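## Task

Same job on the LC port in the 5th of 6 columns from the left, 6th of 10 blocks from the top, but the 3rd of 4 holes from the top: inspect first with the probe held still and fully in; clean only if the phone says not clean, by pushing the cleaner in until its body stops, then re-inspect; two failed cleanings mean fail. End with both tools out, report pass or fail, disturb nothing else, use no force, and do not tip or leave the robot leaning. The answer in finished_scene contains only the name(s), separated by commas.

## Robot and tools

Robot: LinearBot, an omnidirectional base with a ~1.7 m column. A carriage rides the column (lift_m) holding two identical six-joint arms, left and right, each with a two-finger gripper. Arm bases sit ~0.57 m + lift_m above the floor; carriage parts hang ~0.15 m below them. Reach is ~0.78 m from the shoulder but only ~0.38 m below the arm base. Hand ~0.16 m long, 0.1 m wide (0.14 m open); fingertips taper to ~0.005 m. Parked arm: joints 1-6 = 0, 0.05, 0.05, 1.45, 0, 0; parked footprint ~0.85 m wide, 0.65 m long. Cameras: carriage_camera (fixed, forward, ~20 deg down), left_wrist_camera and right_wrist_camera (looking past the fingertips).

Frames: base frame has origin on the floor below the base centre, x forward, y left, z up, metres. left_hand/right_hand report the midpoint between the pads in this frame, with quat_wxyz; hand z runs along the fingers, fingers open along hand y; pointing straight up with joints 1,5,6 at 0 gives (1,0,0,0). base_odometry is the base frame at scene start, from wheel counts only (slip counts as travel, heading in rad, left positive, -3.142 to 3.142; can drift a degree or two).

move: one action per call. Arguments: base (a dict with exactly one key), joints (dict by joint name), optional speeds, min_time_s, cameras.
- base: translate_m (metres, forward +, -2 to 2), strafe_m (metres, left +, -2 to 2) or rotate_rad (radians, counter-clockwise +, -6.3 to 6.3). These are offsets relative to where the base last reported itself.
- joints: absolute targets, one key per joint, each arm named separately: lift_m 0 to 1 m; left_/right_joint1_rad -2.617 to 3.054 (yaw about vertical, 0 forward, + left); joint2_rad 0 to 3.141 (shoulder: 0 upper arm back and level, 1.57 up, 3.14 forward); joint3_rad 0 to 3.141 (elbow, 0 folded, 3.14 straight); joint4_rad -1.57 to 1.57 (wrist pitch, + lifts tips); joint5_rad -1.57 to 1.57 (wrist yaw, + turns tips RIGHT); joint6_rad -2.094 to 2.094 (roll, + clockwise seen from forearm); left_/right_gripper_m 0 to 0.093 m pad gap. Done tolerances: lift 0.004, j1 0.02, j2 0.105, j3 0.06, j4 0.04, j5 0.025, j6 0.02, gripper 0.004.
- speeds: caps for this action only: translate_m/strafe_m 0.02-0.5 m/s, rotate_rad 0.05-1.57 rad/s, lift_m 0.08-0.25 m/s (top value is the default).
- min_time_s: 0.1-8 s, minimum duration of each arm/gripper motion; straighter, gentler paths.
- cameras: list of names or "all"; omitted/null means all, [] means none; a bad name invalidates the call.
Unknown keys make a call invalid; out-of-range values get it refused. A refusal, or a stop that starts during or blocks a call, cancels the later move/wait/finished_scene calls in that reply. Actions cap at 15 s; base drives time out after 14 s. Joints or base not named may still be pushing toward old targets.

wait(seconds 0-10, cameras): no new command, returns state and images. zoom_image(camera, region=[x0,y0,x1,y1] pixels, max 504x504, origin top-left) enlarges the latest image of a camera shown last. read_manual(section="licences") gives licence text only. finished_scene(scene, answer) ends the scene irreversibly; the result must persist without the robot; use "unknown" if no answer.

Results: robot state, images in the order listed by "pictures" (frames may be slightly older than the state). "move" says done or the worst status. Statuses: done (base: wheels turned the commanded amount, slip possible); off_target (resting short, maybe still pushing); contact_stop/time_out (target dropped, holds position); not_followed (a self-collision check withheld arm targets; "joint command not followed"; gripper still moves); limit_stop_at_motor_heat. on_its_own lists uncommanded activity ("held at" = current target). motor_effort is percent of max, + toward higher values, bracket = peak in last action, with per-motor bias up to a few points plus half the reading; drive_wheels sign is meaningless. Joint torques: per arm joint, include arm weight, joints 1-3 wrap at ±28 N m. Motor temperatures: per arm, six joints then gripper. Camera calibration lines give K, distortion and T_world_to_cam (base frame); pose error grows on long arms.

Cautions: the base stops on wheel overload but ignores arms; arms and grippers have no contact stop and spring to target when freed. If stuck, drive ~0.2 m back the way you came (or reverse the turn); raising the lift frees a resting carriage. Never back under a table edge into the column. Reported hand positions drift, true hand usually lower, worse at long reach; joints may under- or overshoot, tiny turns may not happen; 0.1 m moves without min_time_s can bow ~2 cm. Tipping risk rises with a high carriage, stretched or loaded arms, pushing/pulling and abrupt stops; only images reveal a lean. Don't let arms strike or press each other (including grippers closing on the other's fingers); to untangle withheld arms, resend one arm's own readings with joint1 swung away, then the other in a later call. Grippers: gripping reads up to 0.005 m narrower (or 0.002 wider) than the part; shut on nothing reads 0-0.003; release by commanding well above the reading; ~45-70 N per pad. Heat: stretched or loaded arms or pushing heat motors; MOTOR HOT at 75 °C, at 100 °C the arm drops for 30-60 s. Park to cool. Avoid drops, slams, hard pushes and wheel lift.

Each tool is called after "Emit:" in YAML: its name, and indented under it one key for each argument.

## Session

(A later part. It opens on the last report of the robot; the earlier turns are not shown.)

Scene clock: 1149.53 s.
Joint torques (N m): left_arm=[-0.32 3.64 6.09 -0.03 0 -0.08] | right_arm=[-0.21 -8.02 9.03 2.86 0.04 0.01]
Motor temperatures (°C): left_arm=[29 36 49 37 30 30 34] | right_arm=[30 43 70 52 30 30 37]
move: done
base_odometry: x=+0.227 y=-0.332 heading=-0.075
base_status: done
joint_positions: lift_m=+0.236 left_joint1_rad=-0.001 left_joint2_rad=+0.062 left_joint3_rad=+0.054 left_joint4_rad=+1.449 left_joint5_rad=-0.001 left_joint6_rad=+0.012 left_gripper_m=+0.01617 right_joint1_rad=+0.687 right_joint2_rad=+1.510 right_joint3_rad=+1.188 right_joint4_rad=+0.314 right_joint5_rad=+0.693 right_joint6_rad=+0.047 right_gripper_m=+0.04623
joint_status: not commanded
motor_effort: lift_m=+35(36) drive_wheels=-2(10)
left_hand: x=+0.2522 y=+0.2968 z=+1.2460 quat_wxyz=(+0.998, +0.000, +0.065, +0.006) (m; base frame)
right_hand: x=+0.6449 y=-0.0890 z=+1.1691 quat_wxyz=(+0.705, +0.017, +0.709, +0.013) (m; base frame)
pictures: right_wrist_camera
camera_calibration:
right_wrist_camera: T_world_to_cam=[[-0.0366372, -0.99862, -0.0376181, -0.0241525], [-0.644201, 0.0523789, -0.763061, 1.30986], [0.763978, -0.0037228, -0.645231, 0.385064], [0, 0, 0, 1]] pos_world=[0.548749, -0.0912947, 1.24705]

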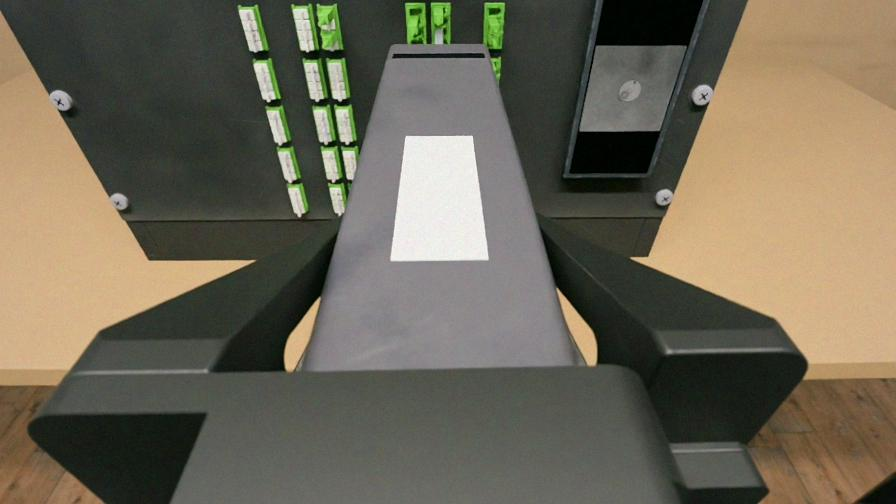

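Emit:
move:
  base: {"translate_m": 0.004}
  speeds: {"translate_m": 0.02}
  cameras: []

Emit:
wait:
  seconds: 2
  cameras: ["right_wrist_camera"]

Emit:
zoom_image:
  camera: "right_wrist_camera"
  region: [560, 0, 720, 190]

Scene clock: 1153.17 s.
Joint torques (N m): left_arm=[-0.29 3.6 6.09 -0.04 -0.01 -0.06] | right_arm=[-0.28 -8.02 8.98 2.88 0.04 -0.02]
Motor temperatures (°C): left_arm=[29 36 49 37 30 30 34] | right_arm=[30 43 70 52 30 30 37]
move: done
base_odometry: x=+0.231 y=-0.332 heading=-0.075
base_status: done
joint_positions: lift_m=+0.236 left_joint1_rad=-0.001 left_joint2_rad=+0.062 left_joint3_rad=+0.054 left_joint4_rad=+1.449 left_joint5_rad=-0.001 left_joint6_rad=+0.012 left_gripper_m=+0.01617 right_joint1_rad=+0.687 right_joint2_rad=+1.510 right_joint3_rad=+1.188 right_joint4_rad=+0.314 right_joint5_rad=+0.695 right_joint6_rad=+0.047 right_gripper_m=+0.04623
joint_status: not commanded
motor_effort: lift_m=+35(35) drive_wheels=-2(9)
left_hand: x=+0.2522 y=+0.2968 z=+1.2460 quat_wxyz=(+0.998, +0.000, +0.065, +0.006) (m; base frame)
right_hand: x=+0.6449 y=-0.0892 z=+1.1691 quat_wxyz=(+0.705, +0.018, +0.709, +0.012) (m; base frame)
pictures: none
No camera images: "cameras" was empty.

Scene clock: 1155.17 s.
Joint torques (N m): left_arm=[-0.34 3.63 6.08 -0.04 -0.01 -0.08] | right_arm=[-0.27 -7.94 9.09 2.86 0.04 -0.01]
Motor temperatures (°C): left_arm=[29 36 49 37 30 30 34] | right_arm=[30 43 70 52 30 30 37]
base_odometry: x=+0.231 y=-0.332 heading=-0.075
base_status: done
joint_positions: lift_m=+0.236 left_joint1_rad=-0.001 left_joint2_rad=+0.062 left_joint3_rad=+0.054 left_joint4_rad=+1.449 left_joint5_rad=-0.001 left_joint6_rad=+0.012 left_gripper_m=+0.01617 right_joint1_rad=+0.687 right_joint2_rad=+1.510 right_joint3_rad=+1.188 right_joint4_rad=+0.314 right_joint5_rad=+0.695 right_joint6_rad=+0.047 right_gripper_m=+0.04623
joint_status: not commanded
motor_effort: lift_m=+34(35) drive_wheels=-2(9)
left_hand: x=+0.2522 y=+0.2968 z=+1.2460 quat_wxyz=(+0.998, +0.000, +0.065, +0.006) (m; base frame)
right_hand: x=+0.6449 y=-0.0892 z=+1.1691 quat_wxyz=(+0.705, +0.018, +0.709, +0.012) (m; base frame)
wait: 2.00 s; at rest by 0.27 s
pictures: right_wrist_camera
camera_calibration:
right_wrist_camera: T_world_to_cam=[[-0.038196, -0.998561, -0.0376393, -0.0233657], [-0.644073, 0.0534004, -0.763098, 1.30994], [0.76401, -0.00490487, -0.645186, 0.384881], [0, 0, 0, 1]] pos_world=[0.54875, -0.0913954, 1.24705]

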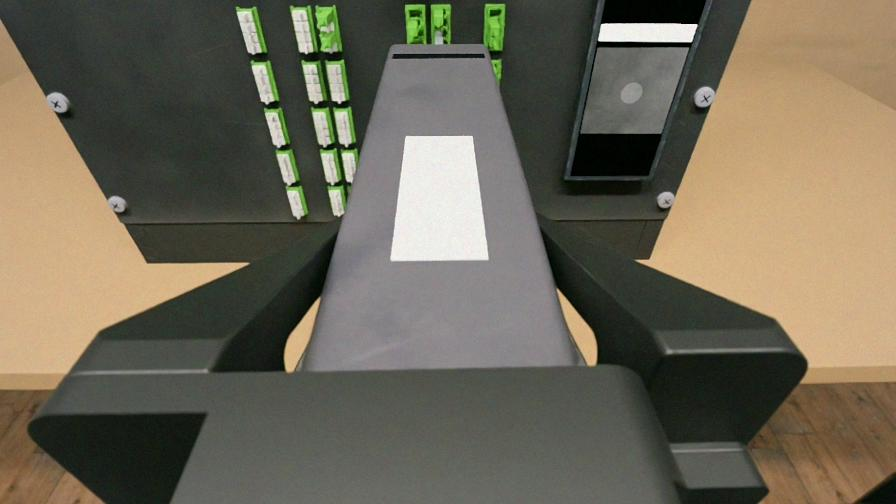

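Scaled by 2.653 from the camera's 896x504 image, which has a finer 1280x720 frame.

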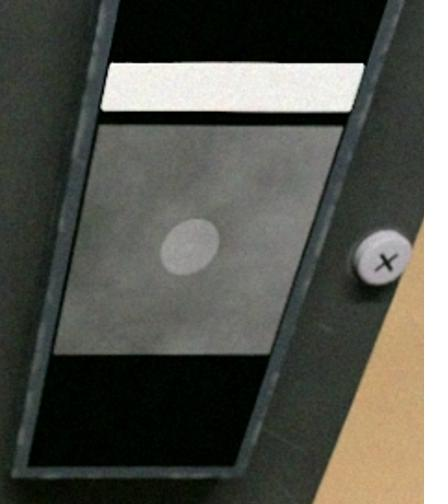

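Excellent — white bar on, new picture. Zoom in closely.

Emit:
zoom_image:
  camera: "right_wrist_camera"
  region: [605, 70, 655, 115]

Emit:
zoom_image:
  camera: "right_wrist_camera"
  region: [618, 80, 644, 106]

Scaled by 10.080 from the camera's 896x504 image, which has a finer 1280x720 frame.

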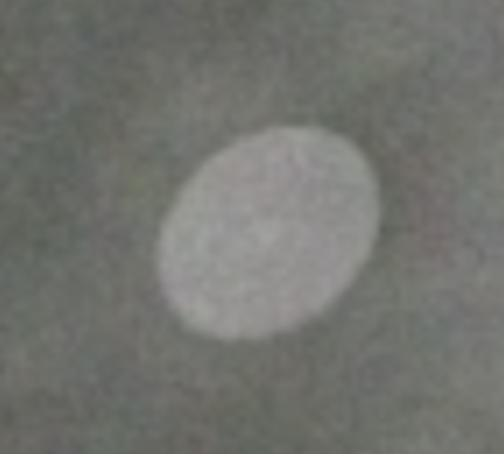

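Scaled by 19.385 from the camera's 896x504 image, which has a finer 1280x720 frame.

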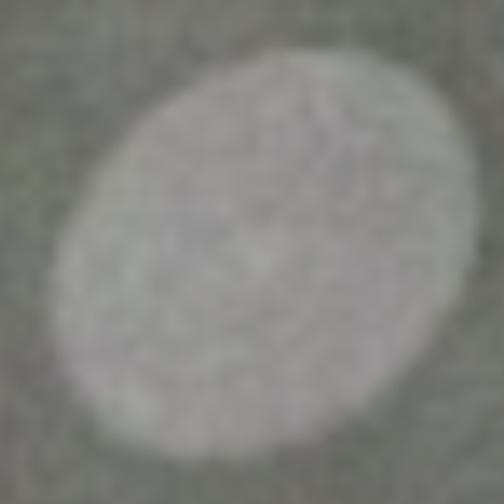

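Emit:
move:
  base: {"translate_m": -0.008}
  speeds: {"translate_m": 0.02}
  cameras: ["right_wrist_camera"]

Scene clock: 1159.27 s.
Joint torques (N m): left_arm=[-0.35 3.59 6.08 -0.04 -0.01 -0.08] | right_arm=[0.13 -7.91 8.98 2.89 0.05 0]
Motor temperatures (°C): left_arm=[29 36 48 37 30 30 34] | right_arm=[30 43 70 52 30 30 37]
move: done
base_odometry: x=+0.223 y=-0.331 heading=-0.075
base_status: done
joint_positions: lift_m=+0.236 left_joint1_rad=-0.001 left_joint2_rad=+0.062 left_joint3_rad=+0.054 left_joint4_rad=+1.450 left_joint5_rad=-0.001 left_joint6_rad=+0.012 left_gripper_m=+0.01617 right_joint1_rad=+0.682 right_joint2_rad=+1.510 right_joint3_rad=+1.188 right_joint4_rad=+0.315 right_joint5_rad=+0.690 right_joint6_rad=+0.047 right_gripper_m=+0.04623
joint_status: not commanded
motor_effort: lift_m=+35(36) drive_wheels=+2(11)
left_hand: x=+0.2521 y=+0.2968 z=+1.2460 quat_wxyz=(+0.998, +0.000, +0.064, +0.006) (m; base frame)
right_hand: x=+0.6460 y=-0.0906 z=+1.1693 quat_wxyz=(+0.705, +0.018, +0.709, +0.012) (m; base frame)
pictures: right_wrist_camera
camera_calibration:
right_wrist_camera: T_world_to_cam=[[-0.0385547, -0.998529, -0.0381224, -0.0239236], [-0.643673, 0.0539985, -0.763394, 1.31087], [0.764329, -0.00489407, -0.644808, 0.383605], [0, 0, 0, 1]] pos_world=[0.549649, -0.0927961, 1.24715]

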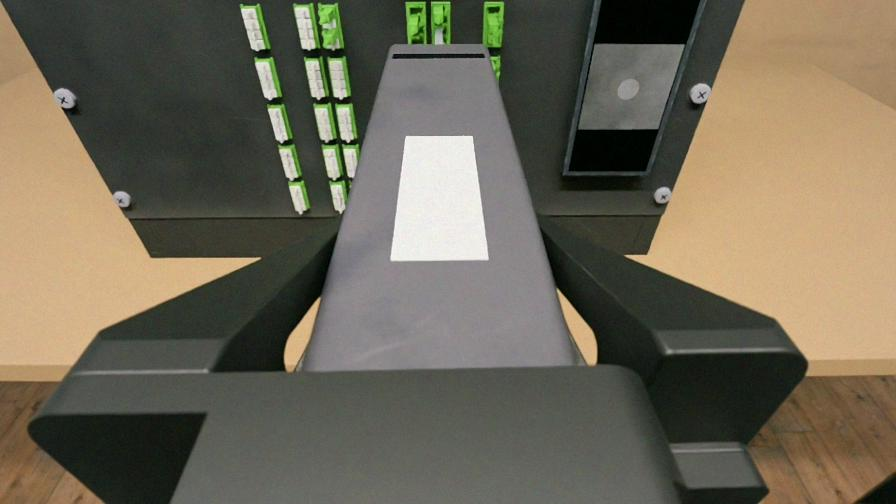

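Sliding freely. Continue out.

Emit:
move:
  base: {"translate_m": -0.02}
  speeds: {"translate_m": 0.02}
  cameras: ["right_wrist_camera"]

Emit:
move:
  base: {"translate_m": -0.13}
  speeds: {"translate_m": 0.1}
  cameras: ["right_wrist_camera"]

Scene clock: 1162.67 s.
Joint torques (N m): left_arm=[-0.35 3.64 6.09 -0.03 -0.02 -0.07] | right_arm=[0.16 -7.91 8.95 2.99 0.06 0.02]
Motor temperatures (°C): left_arm=[29 36 48 37 30 30 34] | right_arm=[30 43 70 53 30 30 37]
move: done
base_odometry: x=+0.203 y=-0.330 heading=-0.075
base_status: done
joint_positions: lift_m=+0.236 left_joint1_rad=-0.001 left_joint2_rad=+0.062 left_joint3_rad=+0.054 left_joint4_rad=+1.450 left_joint5_rad=-0.001 left_joint6_rad=+0.012 left_gripper_m=+0.01617 right_joint1_rad=+0.682 right_joint2_rad=+1.510 right_joint3_rad=+1.188 right_joint4_rad=+0.312 right_joint5_rad=+0.691 right_joint6_rad=+0.047 right_gripper_m=+0.04623
joint_status: not commanded
motor_effort: lift_m=+35(36) drive_wheels=+3(12)
left_hand: x=+0.2521 y=+0.2968 z=+1.2460 quat_wxyz=(+0.998, +0.000, +0.064, +0.006) (m; base frame)
right_hand: x=+0.6460 y=-0.0906 z=+1.1688 quat_wxyz=(+0.704, +0.018, +0.709, +0.011) (m; base frame)
pictures: right_wrist_camera
camera_calibration:
right_wrist_camera: T_world_to_cam=[[-0.0389793, -0.998569, -0.0366028, -0.025491], [-0.644951, 0.0531208, -0.762376, 1.31012], [0.76323, -0.00610994, -0.646099, 0.385359], [0, 0, 0, 1]] pos_world=[0.549851, -0.0926946, 1.24685]

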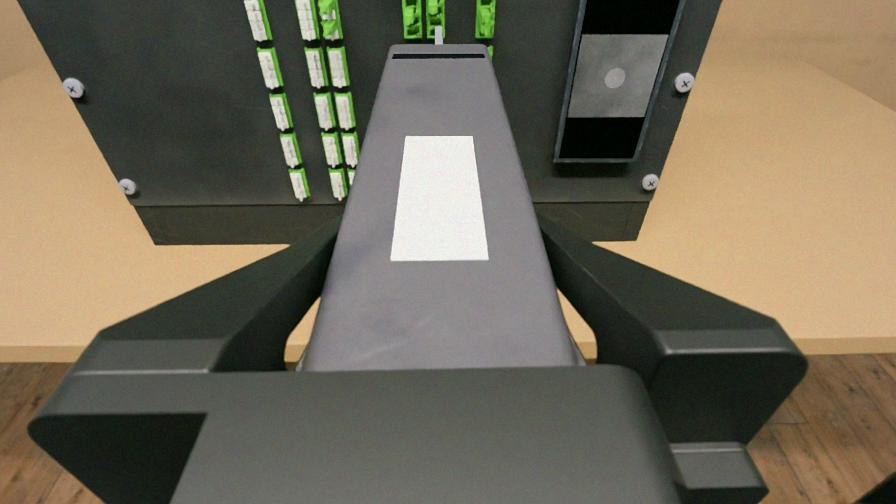

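Scene clock: 1164.67 s.
Joint torques (N m): left_arm=[-0.36 3.6 6.12 -0.05 -0.01 -0.06] | right_arm=[0.02 -7.94 9.07 2.91 0.07 0.03]
Motor temperatures (°C): left_arm=[29 36 48 37 30 30 34] | right_arm=[30 43 71 53 30 30 37]
move: done
base_odometry: x=+0.073 y=-0.320 heading=-0.075
base_status: done
joint_positions: lift_m=+0.236 left_joint1_rad=-0.001 left_joint2_rad=+0.062 left_joint3_rad=+0.054 left_joint4_rad=+1.450 left_joint5_rad=-0.001 left_joint6_rad=+0.012 left_gripper_m=+0.01617 right_joint1_rad=+0.683 right_joint2_rad=+1.510 right_joint3_rad=+1.188 right_joint4_rad=+0.312 right_joint5_rad=+0.691 right_joint6_rad=+0.047 right_gripper_m=+0.04623
joint_status: not commanded
motor_effort: lift_m=+35(36) drive_wheels=-1(11)
left_hand: x=+0.2521 y=+0.2968 z=+1.2460 quat_wxyz=(+0.998, +0.000, +0.064, +0.006) (m; base frame)
right_hand: x=+0.6458 y=-0.0903 z=+1.1688 quat_wxyz=(+0.704, +0.017, +0.709, +0.012) (m; base frame)
pictures: right_wrist_camera
camera_calibration:
right_wrist_camera: T_world_to_cam=[[-0.0381998, -0.9986, -0.0365954, -0.0256394], [-0.644991, 0.0526117, -0.762377, 1.30995], [0.763235, -0.005519, -0.646098, 0.385564], [0, 0, 0, 1]] pos_world=[0.549651, -0.0923943, 1.24685]

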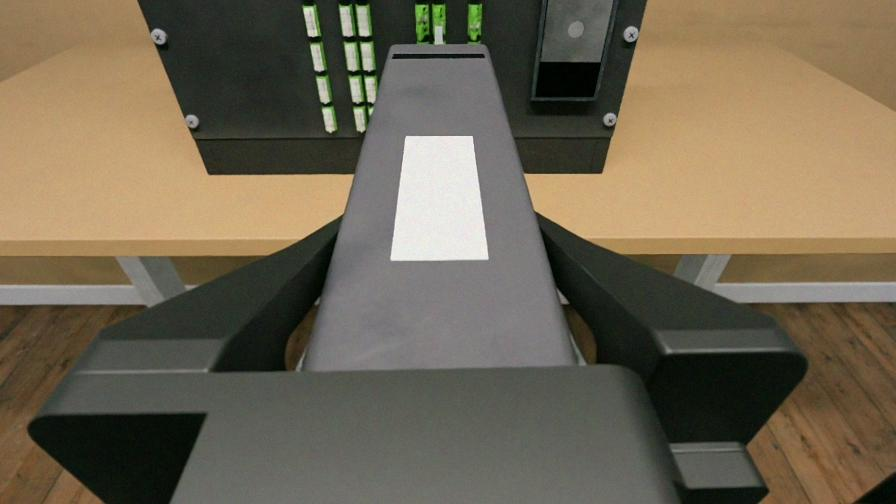

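Emit:
finished_scene:
  scene: 2
  answer: "pass"

The scene is finished: the task was done.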